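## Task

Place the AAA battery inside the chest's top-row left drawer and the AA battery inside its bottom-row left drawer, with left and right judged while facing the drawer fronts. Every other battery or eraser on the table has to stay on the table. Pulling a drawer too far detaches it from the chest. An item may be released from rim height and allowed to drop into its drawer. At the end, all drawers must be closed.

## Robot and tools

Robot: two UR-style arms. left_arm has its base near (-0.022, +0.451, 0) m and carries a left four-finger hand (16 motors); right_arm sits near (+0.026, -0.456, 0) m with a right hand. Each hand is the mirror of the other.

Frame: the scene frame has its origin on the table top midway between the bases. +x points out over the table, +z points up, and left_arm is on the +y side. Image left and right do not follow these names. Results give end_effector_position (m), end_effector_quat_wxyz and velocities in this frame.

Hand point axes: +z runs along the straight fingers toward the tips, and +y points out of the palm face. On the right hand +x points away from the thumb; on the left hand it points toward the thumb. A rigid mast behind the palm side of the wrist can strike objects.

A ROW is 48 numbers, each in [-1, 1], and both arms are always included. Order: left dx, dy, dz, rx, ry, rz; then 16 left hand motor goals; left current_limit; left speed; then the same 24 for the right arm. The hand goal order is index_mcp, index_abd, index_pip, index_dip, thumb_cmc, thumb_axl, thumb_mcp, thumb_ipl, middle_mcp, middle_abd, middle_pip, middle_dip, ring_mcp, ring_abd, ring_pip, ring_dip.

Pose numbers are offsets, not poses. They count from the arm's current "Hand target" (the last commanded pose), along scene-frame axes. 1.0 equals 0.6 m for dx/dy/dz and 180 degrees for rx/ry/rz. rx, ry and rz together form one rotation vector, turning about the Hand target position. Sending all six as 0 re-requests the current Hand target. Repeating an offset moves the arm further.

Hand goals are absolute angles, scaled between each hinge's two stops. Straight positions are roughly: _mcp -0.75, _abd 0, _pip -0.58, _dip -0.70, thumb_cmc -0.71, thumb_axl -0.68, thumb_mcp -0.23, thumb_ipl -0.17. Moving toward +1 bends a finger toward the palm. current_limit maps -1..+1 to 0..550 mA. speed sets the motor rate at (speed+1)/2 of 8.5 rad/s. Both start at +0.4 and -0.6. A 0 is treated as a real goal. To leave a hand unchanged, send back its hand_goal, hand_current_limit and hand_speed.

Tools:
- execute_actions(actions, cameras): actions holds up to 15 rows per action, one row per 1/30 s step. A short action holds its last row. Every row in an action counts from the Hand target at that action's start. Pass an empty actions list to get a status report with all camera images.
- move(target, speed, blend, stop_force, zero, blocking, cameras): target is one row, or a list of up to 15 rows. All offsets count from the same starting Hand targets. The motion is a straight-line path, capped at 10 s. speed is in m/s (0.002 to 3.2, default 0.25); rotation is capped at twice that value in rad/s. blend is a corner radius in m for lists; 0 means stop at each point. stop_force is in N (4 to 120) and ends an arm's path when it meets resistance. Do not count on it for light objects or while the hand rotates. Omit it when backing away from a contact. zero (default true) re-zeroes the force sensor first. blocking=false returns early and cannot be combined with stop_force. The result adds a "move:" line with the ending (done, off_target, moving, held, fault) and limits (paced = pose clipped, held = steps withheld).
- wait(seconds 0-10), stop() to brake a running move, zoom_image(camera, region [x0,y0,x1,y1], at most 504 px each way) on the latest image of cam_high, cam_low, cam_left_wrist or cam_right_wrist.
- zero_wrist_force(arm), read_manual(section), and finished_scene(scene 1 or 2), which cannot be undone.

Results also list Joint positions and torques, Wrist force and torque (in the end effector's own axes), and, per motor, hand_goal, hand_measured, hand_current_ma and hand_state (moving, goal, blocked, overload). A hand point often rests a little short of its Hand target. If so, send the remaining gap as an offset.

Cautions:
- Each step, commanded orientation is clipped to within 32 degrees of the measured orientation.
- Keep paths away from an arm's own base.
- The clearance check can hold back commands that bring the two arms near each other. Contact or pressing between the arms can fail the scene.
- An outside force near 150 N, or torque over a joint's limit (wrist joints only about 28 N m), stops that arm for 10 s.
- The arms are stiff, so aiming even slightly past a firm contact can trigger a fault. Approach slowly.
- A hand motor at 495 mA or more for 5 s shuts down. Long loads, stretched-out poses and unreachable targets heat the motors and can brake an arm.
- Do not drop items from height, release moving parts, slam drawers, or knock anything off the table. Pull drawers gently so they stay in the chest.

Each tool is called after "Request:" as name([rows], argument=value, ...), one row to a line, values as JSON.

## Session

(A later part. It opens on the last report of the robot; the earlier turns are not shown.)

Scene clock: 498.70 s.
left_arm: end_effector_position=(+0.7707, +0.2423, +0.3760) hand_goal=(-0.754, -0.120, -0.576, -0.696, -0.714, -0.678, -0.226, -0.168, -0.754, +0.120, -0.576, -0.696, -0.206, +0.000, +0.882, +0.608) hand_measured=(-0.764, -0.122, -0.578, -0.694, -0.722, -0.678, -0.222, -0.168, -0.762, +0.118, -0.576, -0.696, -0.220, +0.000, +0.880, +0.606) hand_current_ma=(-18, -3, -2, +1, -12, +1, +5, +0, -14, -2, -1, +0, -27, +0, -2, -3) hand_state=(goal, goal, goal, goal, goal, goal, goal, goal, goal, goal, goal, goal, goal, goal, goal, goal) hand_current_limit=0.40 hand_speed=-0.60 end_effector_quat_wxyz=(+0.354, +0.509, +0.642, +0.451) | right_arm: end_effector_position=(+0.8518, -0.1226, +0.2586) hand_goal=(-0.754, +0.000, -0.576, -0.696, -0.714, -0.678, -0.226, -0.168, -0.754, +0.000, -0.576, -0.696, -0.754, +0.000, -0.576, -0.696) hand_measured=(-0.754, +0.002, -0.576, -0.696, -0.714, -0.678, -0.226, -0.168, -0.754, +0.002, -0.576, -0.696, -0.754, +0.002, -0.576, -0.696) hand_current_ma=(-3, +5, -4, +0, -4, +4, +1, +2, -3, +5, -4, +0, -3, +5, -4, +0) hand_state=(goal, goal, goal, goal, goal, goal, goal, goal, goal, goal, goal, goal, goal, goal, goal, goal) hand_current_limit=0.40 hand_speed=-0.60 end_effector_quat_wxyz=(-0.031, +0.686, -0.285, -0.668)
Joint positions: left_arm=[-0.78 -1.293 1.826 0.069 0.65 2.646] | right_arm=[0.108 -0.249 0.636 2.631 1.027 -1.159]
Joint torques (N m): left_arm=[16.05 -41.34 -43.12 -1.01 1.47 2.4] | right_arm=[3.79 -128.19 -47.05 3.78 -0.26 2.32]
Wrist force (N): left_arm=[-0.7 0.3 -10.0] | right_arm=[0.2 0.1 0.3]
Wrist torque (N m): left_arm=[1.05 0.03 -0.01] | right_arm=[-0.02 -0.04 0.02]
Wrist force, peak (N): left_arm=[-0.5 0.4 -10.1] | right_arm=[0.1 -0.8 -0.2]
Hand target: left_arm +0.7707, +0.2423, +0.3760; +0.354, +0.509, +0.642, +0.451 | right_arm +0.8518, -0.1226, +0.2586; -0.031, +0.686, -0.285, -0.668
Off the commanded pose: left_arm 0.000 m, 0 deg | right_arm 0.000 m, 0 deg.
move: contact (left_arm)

Request:
move([
  [-0.1745,-0.0417,0,0,0,0,-0.754,-0.12,-0.576,-0.696,-0.714,-0.678,-0.226,-0.168,-0.754,0.12,-0.576,-0.696,-0.205,0,0.883,0.609,0.4,-0.6,0,0,0,0,0,0,-0.754,0,-0.576,-0.696,-0.714,-0.678,-0.226,-0.168,-0.754,0,-0.576,-0.696,-0.754,0,-0.576,-0.696,0.4,-0.6],
  [-0.1133,-0.0247,-0.36,0,0,0,-0.754,-0.12,-0.576,-0.696,-0.714,-0.678,-0.226,-0.168,-0.754,0.12,-0.576,-0.696,-0.205,0,0.883,0.609,0.4,-0.6,0,0,0,0,0,0,-0.754,0,-0.576,-0.696,-0.714,-0.678,-0.226,-0.168,-0.754,0,-0.576,-0.696,-0.754,0,-0.576,-0.696,0.4,-0.6],
], speed=0.3, blend=[0.04, 0], cameras=["all"])

Request:
zoom_image(camera="cam_left_wrist", region=[240, 120, 492, 372])

Scene clock: 510.27 s.
left_arm: end_effector_position=(+0.7027, +0.2275, +0.1601) hand_goal=(-0.754, -0.120, -0.576, -0.696, -0.714, -0.678, -0.226, -0.168, -0.754, +0.120, -0.576, -0.696, -0.206, +0.000, +0.882, +0.608) hand_measured=(-0.764, -0.122, -0.578, -0.694, -0.722, -0.678, -0.222, -0.168, -0.762, +0.118, -0.576, -0.696, -0.220, +0.000, +0.880, +0.606) hand_current_ma=(-18, -2, -2, +1, -13, +1, +5, +0, -14, -3, -1, +0, -27, +0, -2, -3) hand_state=(goal, goal, goal, goal, goal, goal, goal, goal, goal, goal, goal, goal, goal, goal, goal, goal) hand_current_limit=0.40 hand_speed=-0.60 end_effector_quat_wxyz=(+0.354, +0.509, +0.642, +0.451) | right_arm: end_effector_position=(+0.8518, -0.1226, +0.2586) hand_goal=(-0.754, +0.000, -0.576, -0.696, -0.714, -0.678, -0.226, -0.168, -0.754, +0.000, -0.576, -0.696, -0.754, +0.000, -0.576, -0.696) hand_measured=(-0.754, +0.002, -0.576, -0.696, -0.714, -0.678, -0.226, -0.168, -0.754, +0.002, -0.576, -0.696, -0.754, +0.002, -0.576, -0.696) hand_current_ma=(-3, +5, -4, +0, -4, +4, +1, +2, -3, +5, -4, +0, -3, +5, -4, +0) hand_state=(goal, goal, goal, goal, goal, goal, goal, goal, goal, goal, goal, goal, goal, goal, goal, goal) hand_current_limit=0.40 hand_speed=-0.60 end_effector_quat_wxyz=(-0.031, +0.686, -0.285, -0.668)
Joint positions: left_arm=[-0.887 -1.087 2.041 -0.259 0.565 2.533] | right_arm=[0.108 -0.249 0.636 2.631 1.027 -1.159]
Joint torques (N m): left_arm=[13.1 -48.72 -30.27 -0.91 1.63 2.69] | right_arm=[3.11 -128.24 -47.85 3.98 -0.34 2.02]
Wrist force (N): left_arm=[-1.6 1.2 0.0] | right_arm=[0.4 -0.2 -0.2]
Wrist torque (N m): left_arm=[0.32 0.19 -0.13] | right_arm=[-0.02 -0.05 0.03]
Wrist force, peak (N): left_arm=[-0.6 -0.1 -10.3] | right_arm=[0.4 -0.8 -0.4]
Hand target: left_arm +0.7027, +0.2275, +0.1600; +0.354, +0.509, +0.642, +0.451 | right_arm +0.8518, -0.1226, +0.2586; -0.031, +0.686, -0.285, -0.668
Off the commanded pose: left_arm 0.000 m, 0 deg | right_arm 0.000 m, 0 deg.
move: done
camera_calibration:
cam_left_wrist: T_world_to_cam=[[-0.0448113, -0.79379, -0.606539, 0.277647], [-0.939082, 0.24057, -0.245459, 0.597551], [0.340759, 0.558591, -0.756214, -0.121836], [0, 0, 0, 1]] pos_world=[0.615108, 0.144697, 0.222945]

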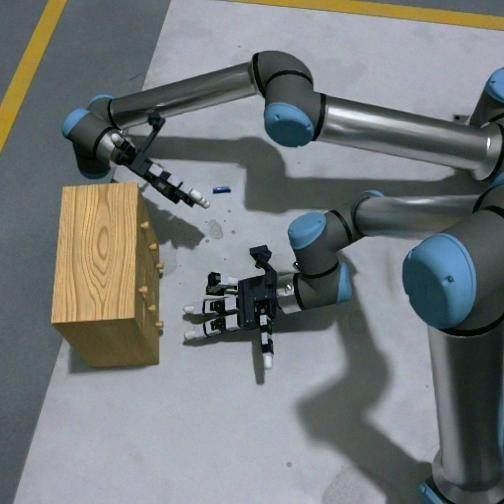

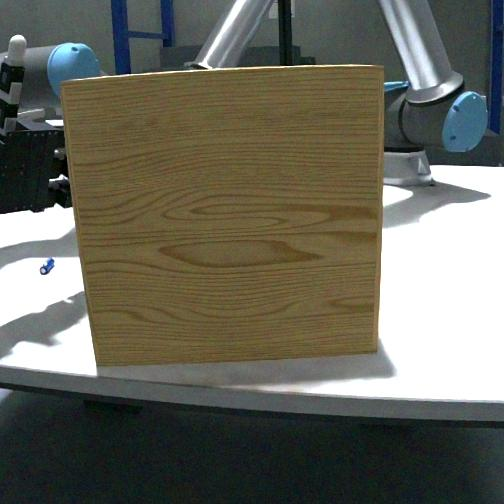

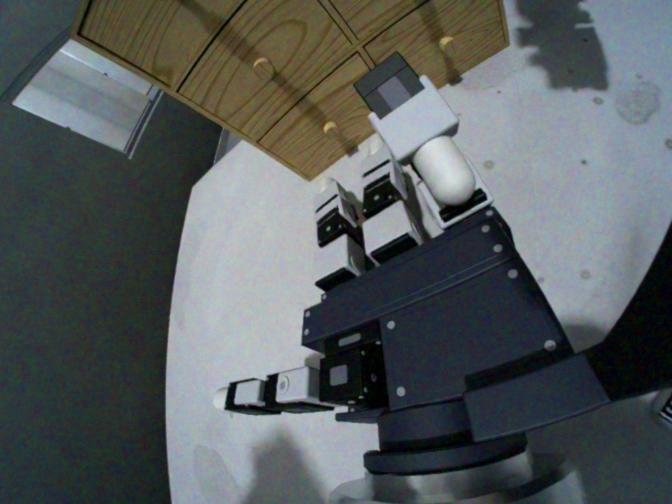

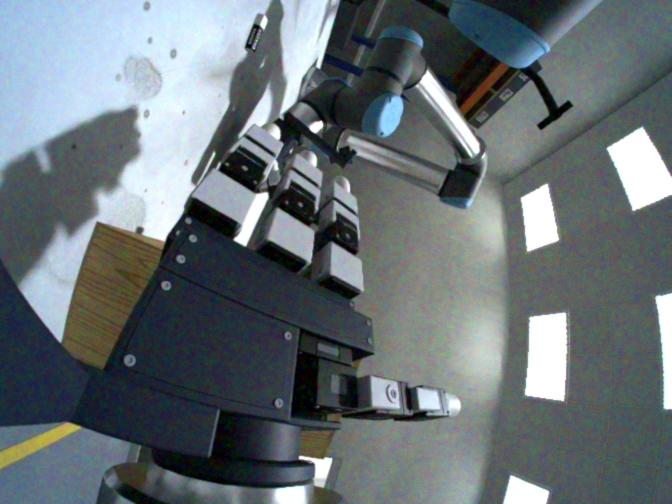

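Scaled by 2.000 from the camera's 672x504 image, which has a finer 960x720 frame.

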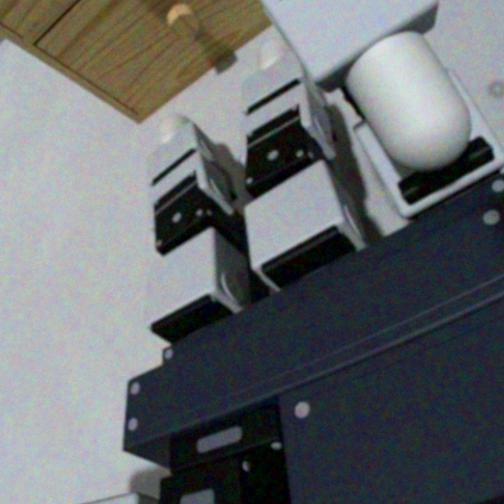

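Request:
move([
  [0.0402,0.015,0.0278,0,0,0,-0.754,-0.12,-0.576,-0.696,-0.714,-0.678,-0.226,-0.168,-0.754,0.12,-0.576,-0.696,-0.205,0,0.883,0.609,0.4,-0.6,0,0,0,0,0,0,-0.754,0,-0.576,-0.696,-0.714,-0.678,-0.226,-0.168,-0.754,0,-0.576,-0.696,-0.754,0,-0.576,-0.696,0.4,-0.6],
  [0.1083,0.0313,0.0278,0,0,0,-0.754,-0.12,-0.576,-0.696,-0.714,-0.678,-0.226,-0.168,-0.754,0.12,-0.576,-0.696,-0.205,0,0.883,0.609,0.4,-0.6,0,0,0,0,0,0,-0.754,0,-0.576,-0.696,-0.714,-0.678,-0.226,-0.168,-0.754,0,-0.576,-0.696,-0.754,0,-0.576,-0.696,0.4,-0.6],
], speed=[0.1, 0.03], stop_force=5, cameras=["cam_left_wrist"])

Request:
move(target=[-0.0016,-0.0004,0,0,0,0,-0.754,0.25,-0.576,-0.696,-0.714,-0.678,-0.226,-0.168,-0.754,-0.25,-0.576,-0.696,-0.205,0,0.883,0.609,0.5,-0.7,0,0,0,0,0,0,-0.754,0,-0.576,-0.696,-0.714,-0.678,-0.226,-0.168,-0.754,0,-0.576,-0.696,-0.754,0,-0.576,-0.696,0.4,-0.6], cameras=["cam_left_wrist"])

Request:
zoom_image(camera="cam_left_wrist", region=[240, 60, 492, 312])

Scene clock: 539.23 s.
left_arm: end_effector_position=(+0.7677, +0.2462, +0.1767) hand_goal=(-0.754, -0.120, -0.576, -0.696, -0.714, -0.678, -0.226, -0.168, -0.754, +0.120, -0.576, -0.696, -0.206, +0.000, +0.882, +0.608) hand_measured=(-0.764, -0.122, -0.578, -0.694, -0.722, -0.678, -0.222, -0.168, -0.762, +0.118, -0.576, -0.696, -0.220, +0.000, +0.880, +0.606) hand_current_ma=(-18, -2, -2, +1, -13, +1, +5, +0, -14, -3, -1, +0, -27, +0, -2, -3) hand_state=(goal, goal, goal, goal, goal, goal, goal, goal, goal, goal, goal, goal, goal, goal, goal, goal) hand_current_limit=0.40 hand_speed=-0.60 end_effector_quat_wxyz=(+0.354, +0.509, +0.642, +0.451) | right_arm: end_effector_position=(+0.8518, -0.1226, +0.2586) hand_goal=(-0.754, +0.000, -0.576, -0.696, -0.714, -0.678, -0.226, -0.168, -0.754, +0.000, -0.576, -0.696, -0.754, +0.000, -0.576, -0.696) hand_measured=(-0.754, +0.002, -0.576, -0.696, -0.714, -0.678, -0.226, -0.168, -0.754, +0.002, -0.576, -0.696, -0.754, +0.002, -0.576, -0.696) hand_current_ma=(-3, +5, -4, +0, -4, +4, +1, +2, -3, +5, -4, +0, -3, +5, -4, +0) hand_state=(goal, goal, goal, goal, goal, goal, goal, goal, goal, goal, goal, goal, goal, goal, goal, goal) hand_current_limit=0.40 hand_speed=-0.60 end_effector_quat_wxyz=(-0.031, +0.686, -0.285, -0.668)
Joint positions: left_arm=[-0.779 -1.077 1.955 -0.277 0.651 2.647] | right_arm=[0.108 -0.249 0.636 2.631 1.027 -1.159]
Joint torques (N m): left_arm=[12.55 -55.18 -32.41 -0.85 1.76 2.62] | right_arm=[4.46 -128.37 -48.34 4.19 -0.18 2.39]
Wrist force (N): left_arm=[-1.3 1.4 0.3] | right_arm=[0.2 -0.3 0.2]
Wrist torque (N m): left_arm=[0.28 0.14 -0.10] | right_arm=[-0.06 -0.04 0.01]
Wrist force, peak (N): left_arm=[-1.4 1.7 0.8] | right_arm=[-0.5 -0.4 -0.5]
Hand target: left_arm +0.7677, +0.2462, +0.1767; +0.354, +0.509, +0.642, +0.451 | right_arm +0.8518, -0.1226, +0.2586; -0.031, +0.686, -0.285, -0.668
Off the commanded pose: left_arm 0.000 m, 0 deg | right_arm 0.000 m, 0 deg.
move: done
camera_calibration:
cam_left_wrist: T_world_to_cam=[[-0.0447905, -0.793756, -0.606585, 0.305464], [-0.939074, 0.240584, -0.245478, 0.658164], [0.340785, 0.558633, -0.756171, -0.141912], [0, 0, 0, 1]] pos_world=[0.680108, 0.163397, 0.239545]
Images, in order (width x height): cam_left_wrist 672x504.

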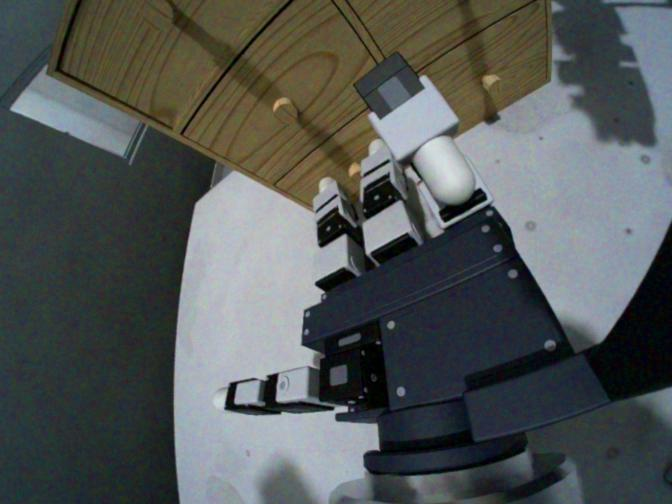

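Scene clock: 539.93 s.
left_arm: end_effector_position=(+0.7668, +0.2460, +0.1767) hand_goal=(-0.754, +0.250, -0.576, -0.696, -0.714, -0.678, -0.226, -0.168, -0.754, -0.250, -0.576, -0.696, -0.206, +0.000, +0.882, +0.608) hand_measured=(-0.764, +0.066, -0.578, -0.694, -0.722, -0.678, -0.222, -0.168, -0.762, -0.064, -0.578, -0.696, -0.220, +0.000, +0.880, +0.606) hand_current_ma=(-17, -413, -2, +1, -13, +1, +5, +0, -15, +412, -2, +0, -27, +0, -2, -3) hand_state=(goal, blocked, goal, goal, goal, goal, goal, goal, goal, blocked, goal, goal, goal, goal, goal, goal) hand_current_limit=0.50 hand_speed=-0.70 end_effector_quat_wxyz=(+0.354, +0.509, +0.642, +0.451) | right_arm: end_effector_position=(+0.8518, -0.1226, +0.2586) hand_goal=(-0.754, +0.000, -0.576, -0.696, -0.714, -0.678, -0.226, -0.168, -0.754, +0.000, -0.576, -0.696, -0.754, +0.000, -0.576, -0.696) hand_measured=(-0.754, +0.002, -0.576, -0.696, -0.714, -0.678, -0.226, -0.168, -0.754, +0.002, -0.576, -0.696, -0.754, +0.002, -0.576, -0.696) hand_current_ma=(-3, +5, -4, +0, -4, +4, +1, +2, -3, +5, -4, +0, -3, +5, -4, +0) hand_state=(goal, goal, goal, goal, goal, goal, goal, goal, goal, goal, goal, goal, goal, goal, goal, goal) hand_current_limit=0.40 hand_speed=-0.60 end_effector_quat_wxyz=(-0.031, +0.686, -0.285, -0.668)
Joint positions: left_arm=[-0.78 -1.077 1.956 -0.277 0.65 2.646] | right_arm=[0.108 -0.249 0.636 2.631 1.027 -1.159]
Joint torques (N m): left_arm=[-14.15 -80.41 -17.12 3.16 -3.79 -2.07] | right_arm=[4.73 -127.52 -48.38 3.71 -0.26 1.99]
Wrist force (N): left_arm=[-1.1 1.0 0.7] | right_arm=[-0.2 0.1 0.0]
Wrist torque (N m): left_arm=[0.19 0.14 -0.08] | right_arm=[0.02 0.03 -0.02]
Wrist force, peak (N): left_arm=[-1.2 1.6 0.9] | right_arm=[-0.3 -0.7 0.2]
Hand target: left_arm +0.7668, +0.2460, +0.1767; +0.354, +0.509, +0.642, +0.451 | right_arm +0.8518, -0.1226, +0.2586; -0.031, +0.686, -0.285, -0.668
Off the commanded pose: left_arm 0.000 m, 0 deg | right_arm 0.000 m, 0 deg.
move: done
camera_calibration:
cam_left_wrist: T_world_to_cam=[[-0.0447905, -0.793756, -0.606585, 0.305265], [-0.939074, 0.240584, -0.245478, 0.657367], [0.340785, 0.558633, -0.756171, -0.141494], [0, 0, 0, 1]] pos_world=[0.679208, 0.163197, 0.239545]
Images, in order (width x height): cam_left_wrist 672x504.

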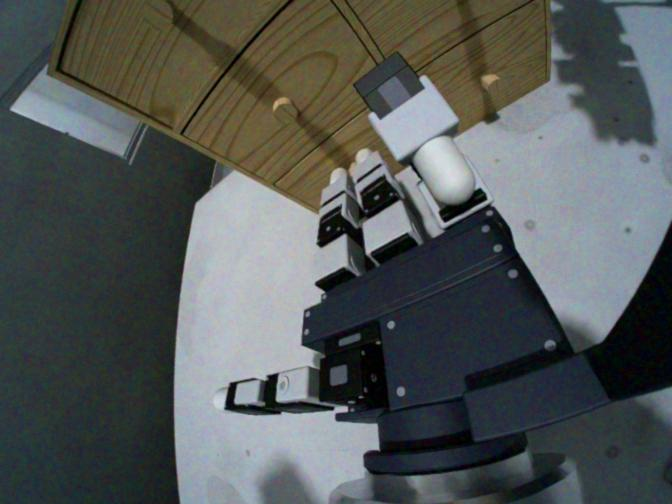

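Scaled by 2.000 from the camera's 672x504 image, which has a finer 960x720 frame.

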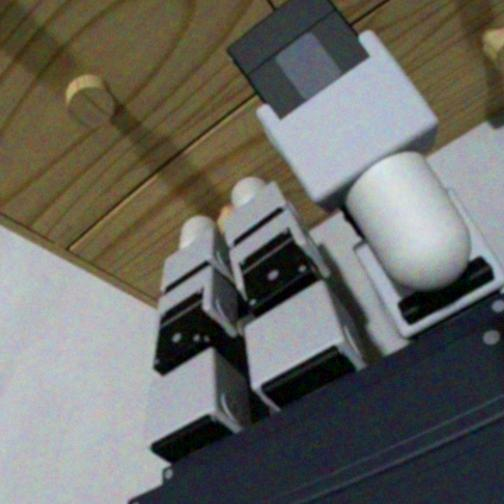

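Request:
move(target=[-0.1378,-0.0331,0,0,0,0,-0.754,0.25,-0.576,-0.696,-0.714,-0.678,-0.226,-0.168,-0.754,-0.25,-0.576,-0.696,-0.205,0,0.883,0.609,0.5,-0.7,0,0,0,0,0,0,-0.754,0,-0.576,-0.696,-0.714,-0.678,-0.226,-0.168,-0.754,0,-0.576,-0.696,-0.754,0,-0.576,-0.696,0.4,-0.6], speed=0.06, cameras=["cam_left_wrist", "cam_high"])

Request:
zoom_image(camera="cam_left_wrist", region=[240, 60, 492, 312])

Scene clock: 554.03 s.
left_arm: end_effector_position=(+0.6841, +0.2262, +0.1767) hand_goal=(-0.754, +0.250, -0.576, -0.696, -0.714, -0.678, -0.226, -0.168, -0.754, -0.250, -0.576, -0.696, -0.206, +0.000, +0.882, +0.608) hand_measured=(-0.762, +0.090, -0.576, -0.694, -0.722, -0.678, -0.222, -0.168, -0.758, -0.112, -0.574, -0.694, -0.220, +0.000, +0.880, +0.606) hand_current_ma=(-12, -413, +0, +3, -13, +1, +5, +0, -6, +412, +1, +3, -27, +0, -2, -3) hand_state=(goal, blocked, goal, goal, goal, goal, goal, goal, goal, blocked, goal, goal, goal, goal, goal, goal) hand_current_limit=0.50 hand_speed=-0.70 end_effector_quat_wxyz=(+0.354, +0.509, +0.642, +0.451) | right_arm: end_effector_position=(+0.8518, -0.1226, +0.2586) hand_goal=(-0.754, +0.000, -0.576, -0.696, -0.714, -0.678, -0.226, -0.168, -0.754, +0.000, -0.576, -0.696, -0.754, +0.000, -0.576, -0.696) hand_measured=(-0.754, +0.002, -0.576, -0.696, -0.714, -0.678, -0.226, -0.168, -0.754, +0.002, -0.576, -0.696, -0.754, +0.002, -0.576, -0.696) hand_current_ma=(-3, +5, -4, +0, -4, +4, +1, +2, -3, +5, -4, +0, -3, +5, -4, +0) hand_state=(goal, goal, goal, goal, goal, goal, goal, goal, goal, goal, goal, goal, goal, goal, goal, goal) hand_current_limit=0.40 hand_speed=-0.60 end_effector_quat_wxyz=(-0.031, +0.686, -0.285, -0.668)
Joint positions: left_arm=[-0.916 -1.122 2.063 -0.215 0.543 2.497] | right_arm=[0.108 -0.249 0.636 2.631 1.027 -1.159]
Joint torques (N m): left_arm=[-14.04 -70.27 -14.19 4.45 -4 -2.9] | right_arm=[4.45 -127.98 -48.64 3.96 -0.28 2.44]
Wrist force (N): left_arm=[-1.0 1.2 0.2] | right_arm=[-0.1 0.2 -0.3]
Wrist torque (N m): left_arm=[0.28 0.13 0.28] | right_arm=[0.04 0.02 -0.01]
Wrist force, peak (N): left_arm=[-1.3 3.7 0.8] | right_arm=[0.1 -0.8 0.0]
Hand target: left_arm +0.6841, +0.2261, +0.1767; +0.354, +0.509, +0.642, +0.451 | right_arm +0.8518, -0.1226, +0.2586; -0.031, +0.686, -0.285, -0.668
Off the commanded pose: left_arm 0.000 m, 0 deg | right_arm 0.000 m, 0 deg.
move: done
camera_calibration:
cam_left_wrist: T_world_to_cam=[[-0.0448087, -0.793751, -0.60659, 0.285855], [-0.939073, 0.240599, -0.245467, 0.584464], [0.340785, 0.558633, -0.756171, -0.10225], [0, 0, 0, 1]] pos_world=[0.596508, 0.143397, 0.239545]
Images, in order (width x height): cam_high 504x504, cam_left_wrist 672x504.

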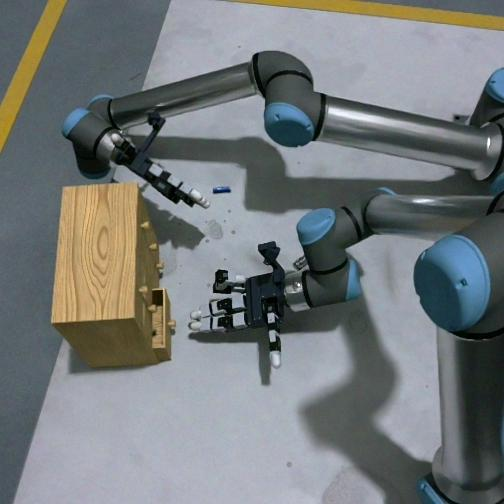

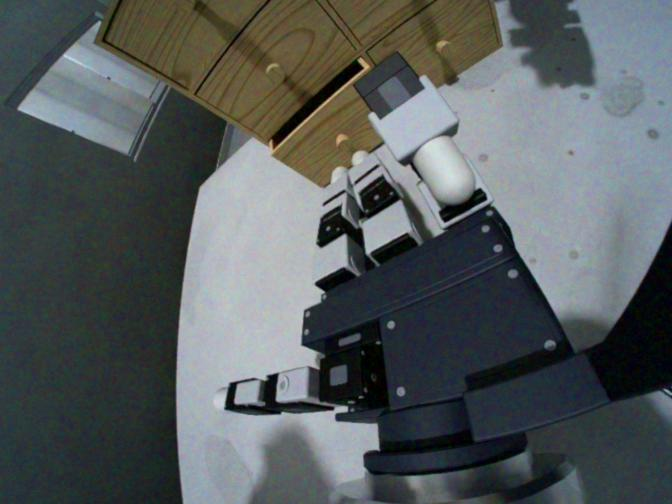

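Scaled by 2.000 from the camera's 672x504 image, which has a finer 960x720 frame.

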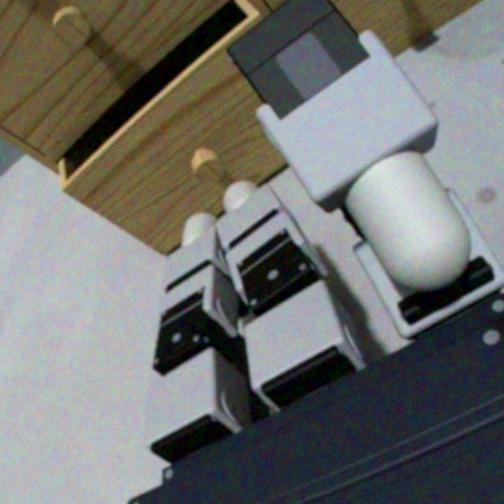

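Request:
move([
  [0,0,0,0,0,0,-0.754,-0.12,-0.576,-0.696,-0.714,-0.678,-0.226,-0.168,-0.754,0.12,-0.576,-0.696,-0.205,0,0.883,0.609,0.4,-0.6,0,0,0,0,0,0,-0.754,0,-0.576,-0.696,-0.714,-0.678,-0.226,-0.168,-0.754,0,-0.576,-0.696,-0.754,0,-0.576,-0.696,0.4,-0.6],
  [0.0483,0.0133,-0.0017,0,0,0,-0.754,-0.12,-0.576,-0.696,-0.714,-0.678,-0.226,-0.168,-0.754,0.12,-0.576,-0.696,-0.205,0,0.883,0.609,0.4,-0.6,0,0,0,0,0,0,-0.754,0,-0.576,-0.696,-0.714,-0.678,-0.226,-0.168,-0.754,0,-0.576,-0.696,-0.754,0,-0.576,-0.696,0.4,-0.6],
], speed=0.04, cameras=["cam_left_wrist"])

Request:
zoom_image(camera="cam_left_wrist", region=[240, 60, 492, 312])

Request:
move(target=[-0.0016,-0.0004,0,0,0,0,-0.754,0.25,-0.576,-0.696,-0.714,-0.678,-0.226,-0.168,-0.754,-0.25,-0.576,-0.696,-0.205,0,0.883,0.609,0.5,-0.7,0,0,0,0,0,0,-0.754,0,-0.576,-0.696,-0.714,-0.678,-0.226,-0.168,-0.754,0,-0.576,-0.696,-0.754,0,-0.576,-0.696,0.4,-0.6], cameras=["cam_left_wrist"])

Request:
zoom_image(camera="cam_left_wrist", region=[240, 60, 492, 312])

Scene clock: 583.07 s.
left_arm: end_effector_position=(+0.7130, +0.2341, +0.1757) hand_goal=(-0.754, -0.120, -0.576, -0.696, -0.714, -0.678, -0.226, -0.168, -0.754, +0.120, -0.576, -0.696, -0.206, +0.000, +0.882, +0.608) hand_measured=(-0.762, -0.116, -0.576, -0.694, -0.722, -0.678, -0.222, -0.168, -0.760, +0.116, -0.576, -0.694, -0.220, +0.000, +0.880, +0.606) hand_current_ma=(-12, +4, +0, +3, -13, +1, +5, +0, -9, -3, +0, +2, -27, +0, -2, -3) hand_state=(goal, goal, goal, goal, goal, goal, goal, goal, goal, goal, goal, goal, goal, goal, goal, goal) hand_current_limit=0.40 hand_speed=-0.60 end_effector_quat_wxyz=(+0.354, +0.509, +0.642, +0.451) | right_arm: end_effector_position=(+0.8518, -0.1226, +0.2586) hand_goal=(-0.754, +0.000, -0.576, -0.696, -0.714, -0.678, -0.226, -0.168, -0.754, +0.000, -0.576, -0.696, -0.754, +0.000, -0.576, -0.696) hand_measured=(-0.754, +0.002, -0.576, -0.696, -0.714, -0.678, -0.226, -0.168, -0.754, +0.002, -0.576, -0.696, -0.754, +0.002, -0.576, -0.696) hand_current_ma=(-3, +5, -4, +0, -4, +4, +1, +2, -3, +5, -4, +0, -3, +5, -4, +0) hand_state=(goal, goal, goal, goal, goal, goal, goal, goal, goal, goal, goal, goal, goal, goal, goal, goal) hand_current_limit=0.40 hand_speed=-0.60 end_effector_quat_wxyz=(-0.031, +0.686, -0.285, -0.668)
Joint positions: left_arm=[-0.864 -1.109 2.03 -0.248 0.583 2.559] | right_arm=[0.108 -0.249 0.636 2.631 1.027 -1.159]
Joint torques (N m): left_arm=[11.05 -47.63 -31.94 -0.89 1.75 2.71] | right_arm=[5.86 -126.27 -48.86 3.8 -0.09 2.29]
Wrist force (N): left_arm=[-1.0 1.7 0.4] | right_arm=[0.2 0.1 0.0]
Wrist torque (N m): left_arm=[0.34 0.12 -0.10] | right_arm=[0.01 -0.01 0.01]
Wrist force, peak (N): left_arm=[-1.4 1.8 0.6] | right_arm=[-0.7 0.4 -0.1]
Hand target: left_arm +0.7131, +0.2341, +0.1757; +0.354, +0.509, +0.642, +0.451 | right_arm +0.8518, -0.1226, +0.2586; -0.031, +0.686, -0.285, -0.668
Off the commanded pose: left_arm 0.000 m, 0 deg | right_arm 0.000 m, 0 deg.
move: done
camera_calibration:
cam_left_wrist: T_world_to_cam=[[-0.0447905, -0.793756, -0.606585, 0.292803], [-0.939074, 0.240584, -0.245478, 0.609463], [0.340785, 0.558633, -0.756171, -0.117268], [0, 0, 0, 1]] pos_world=[0.625408, 0.151297, 0.238545]
Images, in order (width x height): cam_left_wrist 672x504.

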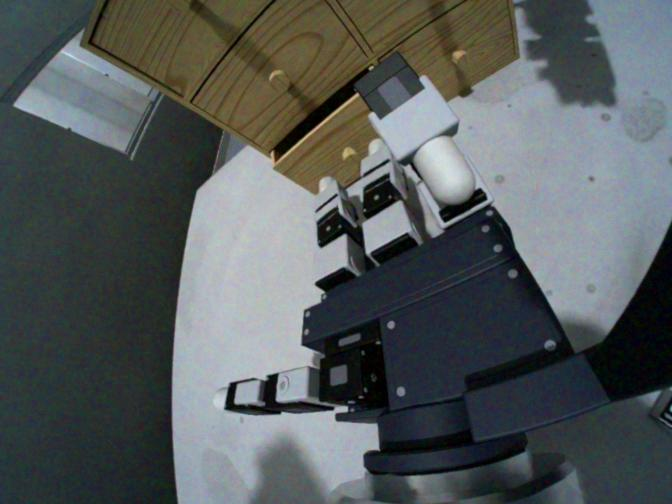

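Scaled by 2.000 from the camera's 672x504 image, which has a finer 960x720 frame.

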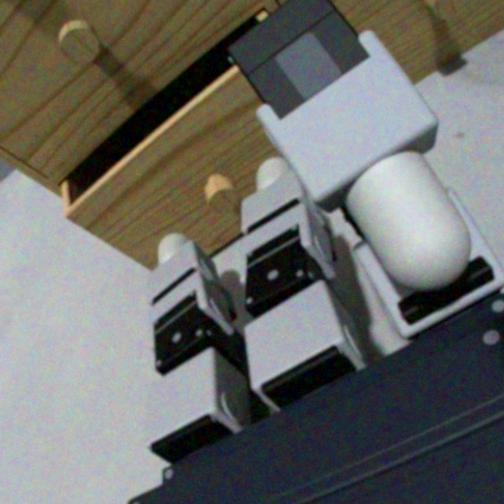

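Scene clock: 583.77 s.
left_arm: end_effector_position=(+0.7121, +0.2339, +0.1757) hand_goal=(-0.754, +0.250, -0.576, -0.696, -0.714, -0.678, -0.226, -0.168, -0.754, -0.250, -0.576, -0.696, -0.206, +0.000, +0.882, +0.608) hand_measured=(-0.762, +0.100, -0.576, -0.694, -0.722, -0.678, -0.222, -0.168, -0.760, -0.102, -0.576, -0.694, -0.220, +0.000, +0.880, +0.606) hand_current_ma=(-12, -412, +0, +3, -13, +1, +5, +0, -9, +412, +0, +2, -27, +0, -2, -3) hand_state=(goal, blocked, goal, goal, goal, goal, goal, goal, goal, blocked, goal, goal, goal, goal, goal, goal) hand_current_limit=0.50 hand_speed=-0.70 end_effector_quat_wxyz=(+0.354, +0.509, +0.642, +0.451) | right_arm: end_effector_position=(+0.8518, -0.1226, +0.2586) hand_goal=(-0.754, +0.000, -0.576, -0.696, -0.714, -0.678, -0.226, -0.168, -0.754, +0.000, -0.576, -0.696, -0.754, +0.000, -0.576, -0.696) hand_measured=(-0.754, +0.002, -0.576, -0.696, -0.714, -0.678, -0.226, -0.168, -0.754, +0.002, -0.576, -0.696, -0.754, +0.002, -0.576, -0.696) hand_current_ma=(-3, +5, -4, +0, -4, +4, +1, +2, -3, +5, -4, +0, -3, +5, -4, +0) hand_state=(goal, goal, goal, goal, goal, goal, goal, goal, goal, goal, goal, goal, goal, goal, goal, goal) hand_current_limit=0.40 hand_speed=-0.60 end_effector_quat_wxyz=(-0.031, +0.686, -0.285, -0.668)
Joint positions: left_arm=[-0.866 -1.109 2.031 -0.248 0.582 2.558] | right_arm=[0.108 -0.249 0.636 2.631 1.027 -1.159]
Joint torques (N m): left_arm=[-12.79 -71.18 -15.59 3.56 -4.04 -1.77] | right_arm=[4.26 -130.03 -49.62 4.05 -0.32 2.43]
Wrist force (N): left_arm=[-1.3 1.7 0.5] | right_arm=[0.0 0.2 0.1]
Wrist torque (N m): left_arm=[0.33 0.15 -0.12] | right_arm=[0.01 -0.01 0.00]
Wrist force, peak (N): left_arm=[-1.7 1.5 0.4] | right_arm=[-0.3 -0.2 0.5]
Hand target: left_arm +0.7121, +0.2339, +0.1757; +0.354, +0.509, +0.642, +0.451 | right_arm +0.8518, -0.1226, +0.2586; -0.031, +0.686, -0.285, -0.668
Off the commanded pose: left_arm 0.000 m, 0 deg | right_arm 0.000 m, 0 deg.
move: done
camera_calibration:
cam_left_wrist: T_world_to_cam=[[-0.0447905, -0.793756, -0.606585, 0.292604], [-0.939074, 0.240584, -0.245478, 0.608666], [0.340785, 0.558633, -0.756171, -0.116849], [0, 0, 0, 1]] pos_world=[0.624508, 0.151097, 0.238545]
Images, in order (width x height): cam_left_wrist 672x504.

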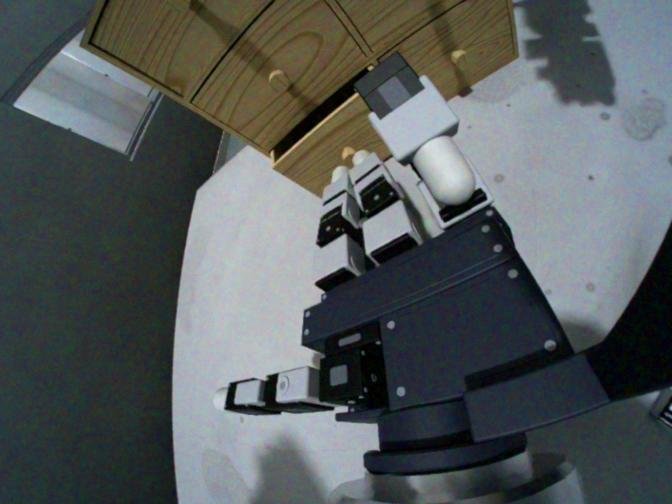

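Scaled by 2.000 from the camera's 672x504 image, which has a finer 960x720 frame.

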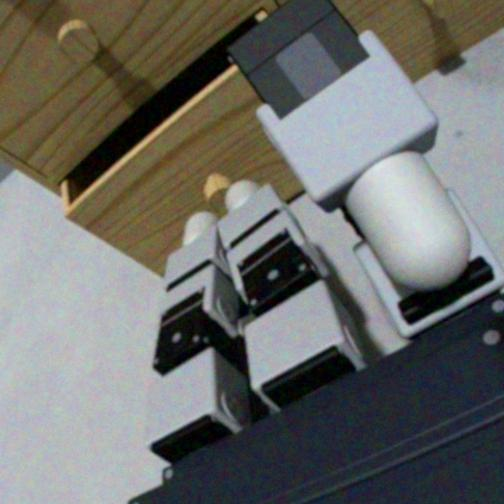

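Request:
move([
  [0,0,0,0,0,0,-0.754,-0.12,-0.576,-0.696,-0.714,-0.678,-0.226,-0.168,-0.754,0.12,-0.576,-0.696,-0.205,0,0.883,0.609,0.4,-0.6,0,0,0,0,0,0,-0.754,0,-0.576,-0.696,-0.714,-0.678,-0.226,-0.168,-0.754,0,-0.576,-0.696,-0.754,0,-0.576,-0.696,0.4,-0.6],
  [0,0,-0.0183,0,0,0,-0.754,-0.12,-0.576,-0.696,-0.714,-0.678,-0.226,-0.168,-0.754,0.12,-0.576,-0.696,-0.205,0,0.883,0.609,0.4,-0.6,0,0,0,0,0,0,-0.754,0,-0.576,-0.696,-0.714,-0.678,-0.226,-0.168,-0.754,0,-0.576,-0.696,-0.754,0,-0.576,-0.696,0.4,-0.6],
  [0.0616,0.0148,-0.0183,0,0,0,-0.754,-0.12,-0.576,-0.696,-0.714,-0.678,-0.226,-0.168,-0.754,0.12,-0.576,-0.696,-0.205,0,0.883,0.609,0.4,-0.6,0,0,0,0,0,0,-0.754,0,-0.576,-0.696,-0.714,-0.678,-0.226,-0.168,-0.754,0,-0.576,-0.696,-0.754,0,-0.576,-0.696,0.4,-0.6],
], speed=0.05, cameras=["cam_left_wrist"])

Request:
zoom_image(camera="cam_left_wrist", region=[240, 60, 492, 312])

Request:
move(target=[-0.0016,-0.0004,0,0,0,0,-0.754,0.25,-0.576,-0.696,-0.714,-0.678,-0.226,-0.168,-0.754,-0.25,-0.576,-0.696,-0.205,0,0.883,0.609,0.5,-0.7,0,0,0,0,0,0,-0.754,0,-0.576,-0.696,-0.714,-0.678,-0.226,-0.168,-0.754,0,-0.576,-0.696,-0.754,0,-0.576,-0.696,0.4,-0.6])

Scene clock: 622.30 s.
left_arm: end_effector_position=(+0.7490, +0.2427, +0.1647) hand_goal=(-0.754, -0.120, -0.576, -0.696, -0.714, -0.678, -0.226, -0.168, -0.754, +0.120, -0.576, -0.696, -0.206, +0.000, +0.882, +0.608) hand_measured=(-0.762, -0.116, -0.576, -0.694, -0.722, -0.678, -0.222, -0.168, -0.760, +0.118, -0.576, -0.694, -0.220, +0.000, +0.880, +0.606) hand_current_ma=(-12, +3, +0, +2, -13, +1, +5, +0, -10, -3, +0, +2, -27, +0, -2, -3) hand_state=(goal, goal, goal, goal, goal, goal, goal, goal, goal, goal, goal, goal, goal, goal, goal, goal) hand_current_limit=0.40 hand_speed=-0.60 end_effector_quat_wxyz=(+0.354, +0.509, +0.642, +0.451) | right_arm: end_effector_position=(+0.8518, -0.1226, +0.2586) hand_goal=(-0.754, +0.000, -0.576, -0.696, -0.714, -0.678, -0.226, -0.168, -0.754, +0.000, -0.576, -0.696, -0.754, +0.000, -0.576, -0.696) hand_measured=(-0.754, +0.002, -0.576, -0.696, -0.714, -0.678, -0.226, -0.168, -0.754, +0.002, -0.576, -0.696, -0.754, +0.002, -0.576, -0.696) hand_current_ma=(-3, +5, -4, +0, -4, +4, +1, +2, -3, +5, -4, +0, -3, +5, -4, +0) hand_state=(goal, goal, goal, goal, goal, goal, goal, goal, goal, goal, goal, goal, goal, goal, goal, goal) hand_current_limit=0.40 hand_speed=-0.60 end_effector_quat_wxyz=(-0.031, +0.686, -0.285, -0.668)
Joint positions: left_arm=[-0.806 -1.073 1.986 -0.291 0.629 2.621] | right_arm=[0.108 -0.249 0.636 2.631 1.027 -1.159]
Joint torques (N m): left_arm=[11.72 -48.83 -31.38 -1.03 2.25 2.7] | right_arm=[4.23 -128.03 -49.2 4.26 -0.18 2.32]
Wrist force (N): left_arm=[-1.4 1.6 -0.4] | right_arm=[-0.4 -0.3 0.3]
Wrist torque (N m): left_arm=[0.36 0.15 -0.10] | right_arm=[-0.06 0.03 -0.04]
Wrist force, peak (N): left_arm=[-1.8 1.5 -0.2] | right_arm=[-0.6 -0.5 0.1]
Hand target: left_arm +0.7491, +0.2428, +0.1647; +0.354, +0.509, +0.642, +0.451 | right_arm +0.8518, -0.1226, +0.2586; -0.031, +0.686, -0.285, -0.668
Off the commanded pose: left_arm 0.000 m, 0 deg | right_arm 0.000 m, 0 deg.
move: done
camera_calibration:
cam_left_wrist: T_world_to_cam=[[-0.0447905, -0.793756, -0.606585, 0.294569], [-0.939074, 0.240584, -0.245478, 0.6385], [0.340785, 0.558633, -0.756171, -0.142658], [0, 0, 0, 1]] pos_world=[0.661408, 0.159897, 0.227545]
Images, in order (width x height): cam_left_wrist 672x504.

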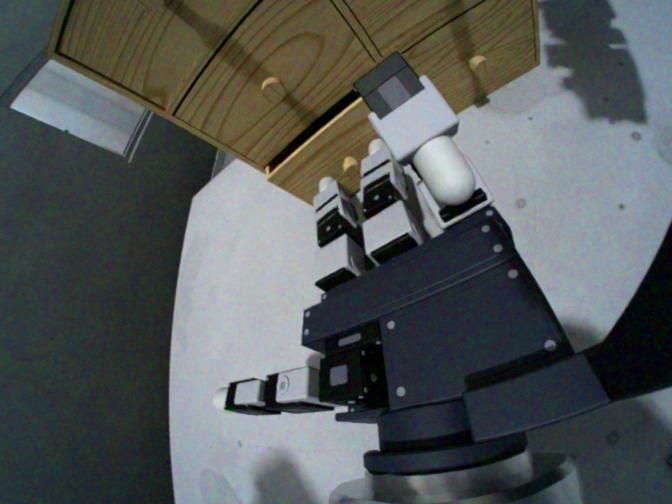

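Scaled by 2.000 from the camera's 672x504 image, which has a finer 960x720 frame.

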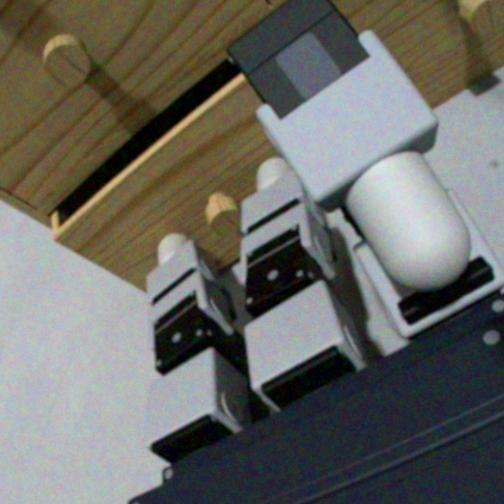

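Scene clock: 623.00 s.
left_arm: end_effector_position=(+0.7481, +0.2425, +0.1647) hand_goal=(-0.754, +0.250, -0.576, -0.696, -0.714, -0.678, -0.226, -0.168, -0.754, -0.250, -0.576, -0.696, -0.206, +0.000, +0.882, +0.608) hand_measured=(-0.762, +0.046, -0.578, -0.694, -0.722, -0.678, -0.222, -0.168, -0.762, -0.046, -0.576, -0.694, -0.220, +0.000, +0.880, +0.606) hand_current_ma=(-13, -412, -1, +2, -13, +1, +5, +0, -12, +412, -1, +2, -27, +0, -2, -3) hand_state=(goal, blocked, goal, goal, goal, goal, goal, goal, goal, blocked, goal, goal, goal, goal, goal, goal) hand_current_limit=0.50 hand_speed=-0.70 end_effector_quat_wxyz=(+0.354, +0.509, +0.642, +0.451) | right_arm: end_effector_position=(+0.8518, -0.1226, +0.2586) hand_goal=(-0.754, +0.000, -0.576, -0.696, -0.714, -0.678, -0.226, -0.168, -0.754, +0.000, -0.576, -0.696, -0.754, +0.000, -0.576, -0.696) hand_measured=(-0.754, +0.002, -0.576, -0.696, -0.714, -0.678, -0.226, -0.168, -0.754, +0.002, -0.576, -0.696, -0.754, +0.002, -0.576, -0.696) hand_current_ma=(-3, +5, -4, +0, -4, +4, +1, +2, -3, +5, -4, +0, -3, +5, -4, +0) hand_state=(goal, goal, goal, goal, goal, goal, goal, goal, goal, goal, goal, goal, goal, goal, goal, goal) hand_current_limit=0.40 hand_speed=-0.60 end_effector_quat_wxyz=(-0.031, +0.686, -0.285, -0.668)
Joint positions: left_arm=[-0.807 -1.073 1.987 -0.29 0.628 2.62] | right_arm=[0.108 -0.249 0.636 2.631 1.027 -1.159]
Joint torques (N m): left_arm=[-14.11 -77.08 -16.42 3.65 -3.89 -1.81] | right_arm=[3.61 -126.72 -49.97 4.15 -0.21 2.21]
Wrist force (N): left_arm=[-1.3 1.1 0.7] | right_arm=[0.2 -0.1 0.0]
Wrist torque (N m): left_arm=[0.21 0.13 -0.08] | right_arm=[-0.01 -0.02 0.01]
Wrist force, peak (N): left_arm=[-1.7 1.6 0.9] | right_arm=[-0.1 -0.4 -0.5]
Hand target: left_arm +0.7481, +0.2425, +0.1647; +0.354, +0.509, +0.642, +0.451 | right_arm +0.8518, -0.1226, +0.2586; -0.031, +0.686, -0.285, -0.668
Off the commanded pose: left_arm 0.000 m, 0 deg | right_arm 0.000 m, 0 deg.
move: done

Request:
move([
  [-0.1005,-0.0241,0,0,0,0,-0.754,0.25,-0.576,-0.696,-0.714,-0.678,-0.226,-0.168,-0.754,-0.25,-0.576,-0.696,-0.205,0,0.883,0.609,0.5,-0.7,0,0,0,0,0,0,-0.754,0,-0.576,-0.696,-0.714,-0.678,-0.226,-0.168,-0.754,0,-0.576,-0.696,-0.754,0,-0.576,-0.696,0.4,-0.6],
  [-0.1005,-0.0241,0,0,0,0,-0.754,-0.12,-0.576,-0.696,-0.714,-0.678,-0.226,-0.168,-0.754,0.12,-0.576,-0.696,-0.205,0,0.883,0.609,0.4,-0.6,0,0,0,0,0,0,-0.754,0,-0.576,-0.696,-0.714,-0.678,-0.226,-0.168,-0.754,0,-0.576,-0.696,-0.754,0,-0.576,-0.696,0.4,-0.6],
  [-0.1815,-0.0436,0,0,0,0,-0.754,-0.12,-0.576,-0.696,-0.714,-0.678,-0.226,-0.168,-0.754,0.12,-0.576,-0.696,-0.205,0,0.883,0.609,0.4,-0.6,0,0,0,0,0,0,-0.754,0,-0.576,-0.696,-0.714,-0.678,-0.226,-0.168,-0.754,0,-0.576,-0.696,-0.754,0,-0.576,-0.696,0.4,-0.6],
], speed=[0.06, 0.06, 0.1], cameras=["cam_left_wrist", "cam_high"])

Request:
zoom_image(camera="cam_high", region=[50, 150, 302, 402])

Scene clock: 634.40 s.
left_arm: end_effector_position=(+0.6392, +0.2164, +0.1648) hand_goal=(-0.754, -0.120, -0.576, -0.696, -0.714, -0.678, -0.226, -0.168, -0.754, +0.120, -0.576, -0.696, -0.206, +0.000, +0.882, +0.608) hand_measured=(-0.764, -0.116, -0.578, -0.694, -0.722, -0.678, -0.222, -0.168, -0.762, +0.116, -0.576, -0.694, -0.220, +0.000, +0.880, +0.606) hand_current_ma=(-17, +4, -2, +1, -13, +1, +5, +0, -13, -4, -1, +2, -27, +0, -2, -3) hand_state=(goal, goal, goal, goal, goal, goal, goal, goal, goal, goal, goal, goal, goal, goal, goal, goal) hand_current_limit=0.40 hand_speed=-0.60 end_effector_quat_wxyz=(+0.354, +0.509, +0.642, +0.451) | right_arm: end_effector_position=(+0.8518, -0.1226, +0.2586) hand_goal=(-0.754, +0.000, -0.576, -0.696, -0.714, -0.678, -0.226, -0.168, -0.754, +0.000, -0.576, -0.696, -0.754, +0.000, -0.576, -0.696) hand_measured=(-0.754, +0.002, -0.576, -0.696, -0.714, -0.678, -0.226, -0.168, -0.754, +0.002, -0.576, -0.696, -0.754, +0.002, -0.576, -0.696) hand_current_ma=(-3, +5, -4, +0, -4, +4, +1, +2, -3, +5, -4, +0, -3, +5, -4, +0) hand_state=(goal, goal, goal, goal, goal, goal, goal, goal, goal, goal, goal, goal, goal, goal, goal, goal) hand_current_limit=0.40 hand_speed=-0.60 end_effector_quat_wxyz=(-0.031, +0.686, -0.285, -0.668)
Joint positions: left_arm=[-0.999 -1.115 2.114 -0.17 0.484 2.378] | right_arm=[0.108 -0.249 0.636 2.631 1.027 -1.159]
Joint torques (N m): left_arm=[-10.09 -43.09 -11.65 5.31 -4.66 -2.86] | right_arm=[4.58 -127.99 -50.29 4.27 -0.51 2.22]
Wrist force (N): left_arm=[-1.2 0.8 0.4] | right_arm=[0.3 0.1 -0.3]
Wrist torque (N m): left_arm=[0.18 0.15 0.26] | right_arm=[0.02 -0.04 0.02]
Wrist force, peak (N): left_arm=[-1.7 1.4 1.0] | right_arm=[-0.5 -0.2 0.6]
Hand target: left_arm +0.6392, +0.2164, +0.1647; +0.354, +0.509, +0.642, +0.451 | right_arm +0.8518, -0.1226, +0.2586; -0.031, +0.686, -0.285, -0.668
Off the commanded pose: left_arm 0.000 m, 0 deg | right_arm 0.000 m, 0 deg.
move: done
camera_calibration:
cam_left_wrist: T_world_to_cam=[[-0.0448385, -0.793792, -0.606534, 0.268856], [-0.939033, 0.240669, -0.245553, 0.541725], [0.340892, 0.558545, -0.756188, -0.0905163], [0, 0, 0, 1]] pos_world=[0.551608, 0.133596, 0.227645]
Images, in order (width x height): cam_high 504x504, cam_left_wrist 672x504.

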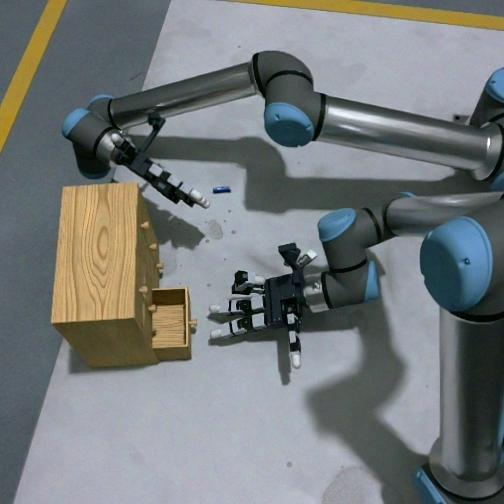

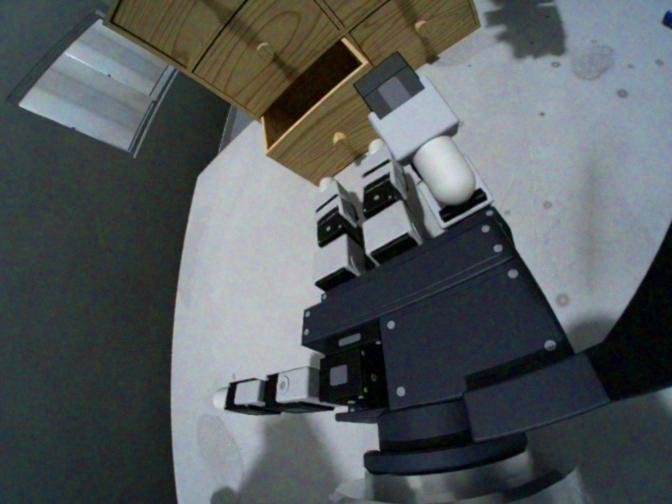

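Scaled by 2.000.

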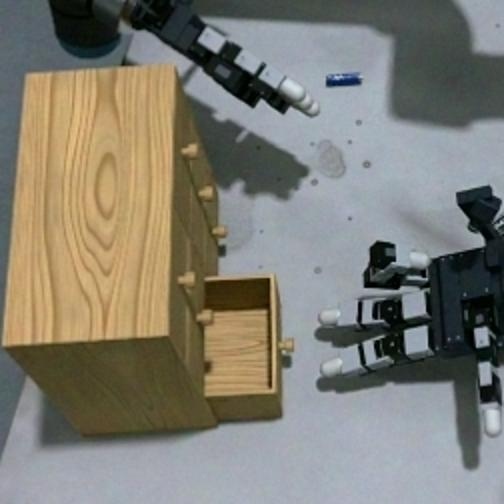

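Request:
move([
  [-0.05,-0.0167,0.2667,-0.0447,0.1892,0,-0.754,-0.12,-0.576,-0.696,-0.714,-0.678,-0.226,-0.168,-0.754,0.12,-0.576,-0.696,-0.205,0,0.883,0.609,0.4,-0.6,-0.2167,-0.3333,0.1333,0,0,0,-0.754,0,-0.576,-0.696,-0.714,-0.678,-0.226,-0.168,-0.754,0,-0.576,-0.696,-0.754,0,-0.576,-0.696,0.4,-0.6],
  [0.168,-0.3107,0.2755,-0.0893,0.3785,0,-0.754,-0.12,-0.576,-0.696,-0.714,-0.678,-0.226,-0.168,-0.754,0.12,-0.576,-0.696,-0.205,0,0.883,0.609,0.4,-0.6,-0.4167,-0.6667,0.25,0,0,0,-0.754,0,-0.576,-0.696,-0.714,-0.678,-0.226,-0.168,-0.754,0,-0.576,-0.696,-0.754,0,-0.576,-0.696,0.4,-0.6],
  [0.3572,-0.619,0.0922,-0.0893,0.3785,0,-0.754,-0.12,-0.576,-0.696,-0.714,-0.678,-0.226,-0.168,-0.754,0.12,-0.576,-0.696,-0.205,0,0.883,0.609,0.4,-0.6,-0.4167,-0.6667,0.25,0,0,0,-0.754,0,-0.576,-0.696,-0.714,-0.678,-0.226,-0.168,-0.754,0,-0.576,-0.696,-0.754,0,-0.576,-0.696,0.4,-0.6],
], speed=0.4, blend=[0.05, 0.05, 0], cameras=["cam_left_wrist", "cam_high"])

Request:
zoom_image(camera="cam_left_wrist", region=[240, 60, 492, 312])

Scene clock: 682.07 s.
left_arm: end_effector_position=(+0.6286, +0.2128, +0.2212) hand_goal=(-0.754, -0.120, -0.576, -0.696, -0.714, -0.678, -0.226, -0.168, -0.754, +0.120, -0.576, -0.696, -0.206, +0.000, +0.882, +0.608) hand_measured=(-0.764, -0.116, -0.578, -0.694, -0.722, -0.678, -0.222, -0.168, -0.762, +0.116, -0.576, -0.694, -0.220, +0.000, +0.880, +0.606) hand_current_ma=(-17, +4, -2, +1, -13, +1, +5, +0, -13, -4, -1, +2, -27, +0, -2, -3) hand_state=(goal, goal, goal, goal, goal, goal, goal, goal, goal, goal, goal, goal, goal, goal, goal, goal) hand_current_limit=0.40 hand_speed=-0.60 end_effector_quat_wxyz=(+0.298, +0.545, +0.686, +0.379) | right_arm: end_effector_position=(+0.8451, -0.1356, +0.2644) hand_goal=(-0.754, +0.000, -0.576, -0.696, -0.714, -0.678, -0.226, -0.168, -0.754, +0.000, -0.576, -0.696, -0.754, +0.000, -0.576, -0.696) hand_measured=(-0.756, +0.002, -0.576, -0.696, -0.716, -0.678, -0.226, -0.168, -0.756, +0.002, -0.576, -0.696, -0.756, +0.002, -0.576, -0.696) hand_current_ma=(-8, +12, -4, +0, -12, +4, +2, +2, -7, +13, -4, +0, -5, +12, -4, +0) hand_state=(goal, goal, goal, goal, goal, goal, goal, goal, goal, goal, goal, goal, goal, goal, goal, goal) hand_current_limit=0.40 hand_speed=-0.60 end_effector_quat_wxyz=(-0.031, +0.688, -0.285, -0.667)
Joint positions: left_arm=[-1.008 -1.224 2.051 0.269 0.647 2.148] | right_arm=[0.097 -0.278 0.686 2.607 1.039 -1.16]
Joint torques (N m): left_arm=[11.51 -40.34 -32.45 5.66 1.34 -2.84] | right_arm=[20.87 -112.45 -53.43 5.79 -1.69 2.16]
Wrist force (N): left_arm=[-1.1 0.8 0.0] | right_arm=[-0.1 0.2 0.4]
Wrist torque (N m): left_arm=[0.23 0.16 0.28] | right_arm=[-0.06 0.05 0.00]
Wrist force, peak (N): left_arm=[-0.9 2.1 -0.8] | right_arm=[11.6 -2.0 0.4]
Hand target: left_arm +0.6286, +0.2128, +0.2212; +0.298, +0.545, +0.686, +0.379 (not the last commanded pose) | right_arm +0.8451, -0.1356, +0.2644; -0.031, +0.688, -0.285, -0.667 (not the last commanded pose)
Off the commanded pose: left_arm 0.431 m, 58 deg | right_arm 0.479 m, 0 deg.
move: held (right_arm; a check stopped the path), off_target (left_arm; braked when a check withheld steps of right_arm); path passed 0 of 3 targets; limits=held
pose unreachable (right arm): on one or more control steps of this call, first in action 0 (counted from 0), this arm could not follow its commanded pose, so it was not sent that pose on those steps. It may still have moved: this result reports where it is.
cause: moving toward the commanded pose would bring two parts of the arm too close to each other (joints 4 (wrist 1) to 6 (wrist 3) lie between them).
camera_calibration:
cam_left_wrist: T_world_to_cam=[[-0.165937, -0.822362, -0.544229, 0.368152], [-0.970799, 0.233181, -0.056351, 0.5262], [0.173245, 0.518986, -0.837042, 0.0894524], [0, 0, 0, 1]] pos_world=[0.556428, 0.13363, 0.304886]
Images, in order (width x height): cam_high 504x504, cam_left_wrist 672x504.

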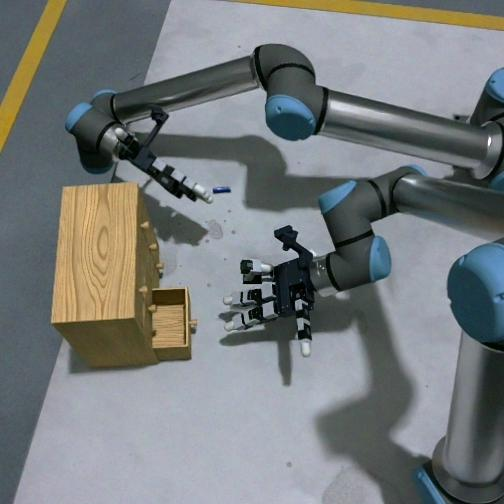

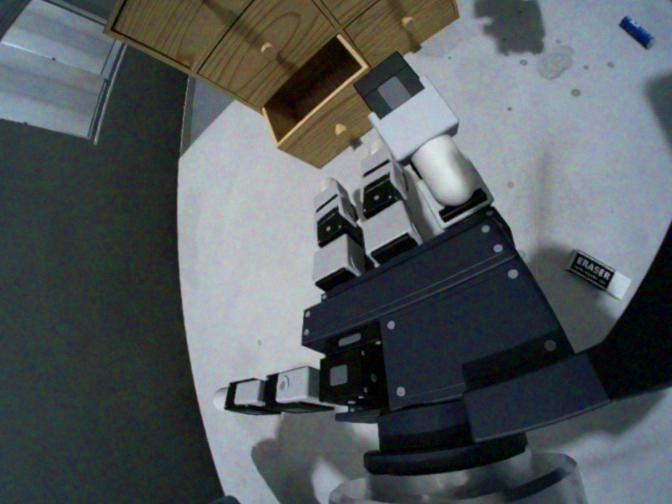

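Scaled by 2.000 from the camera's 672x504 image, which has a finer 960x720 frame.

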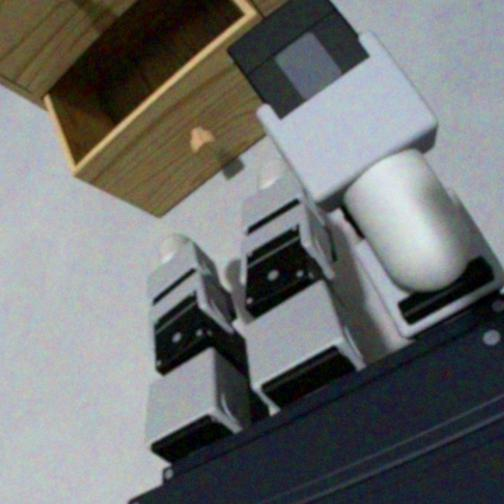

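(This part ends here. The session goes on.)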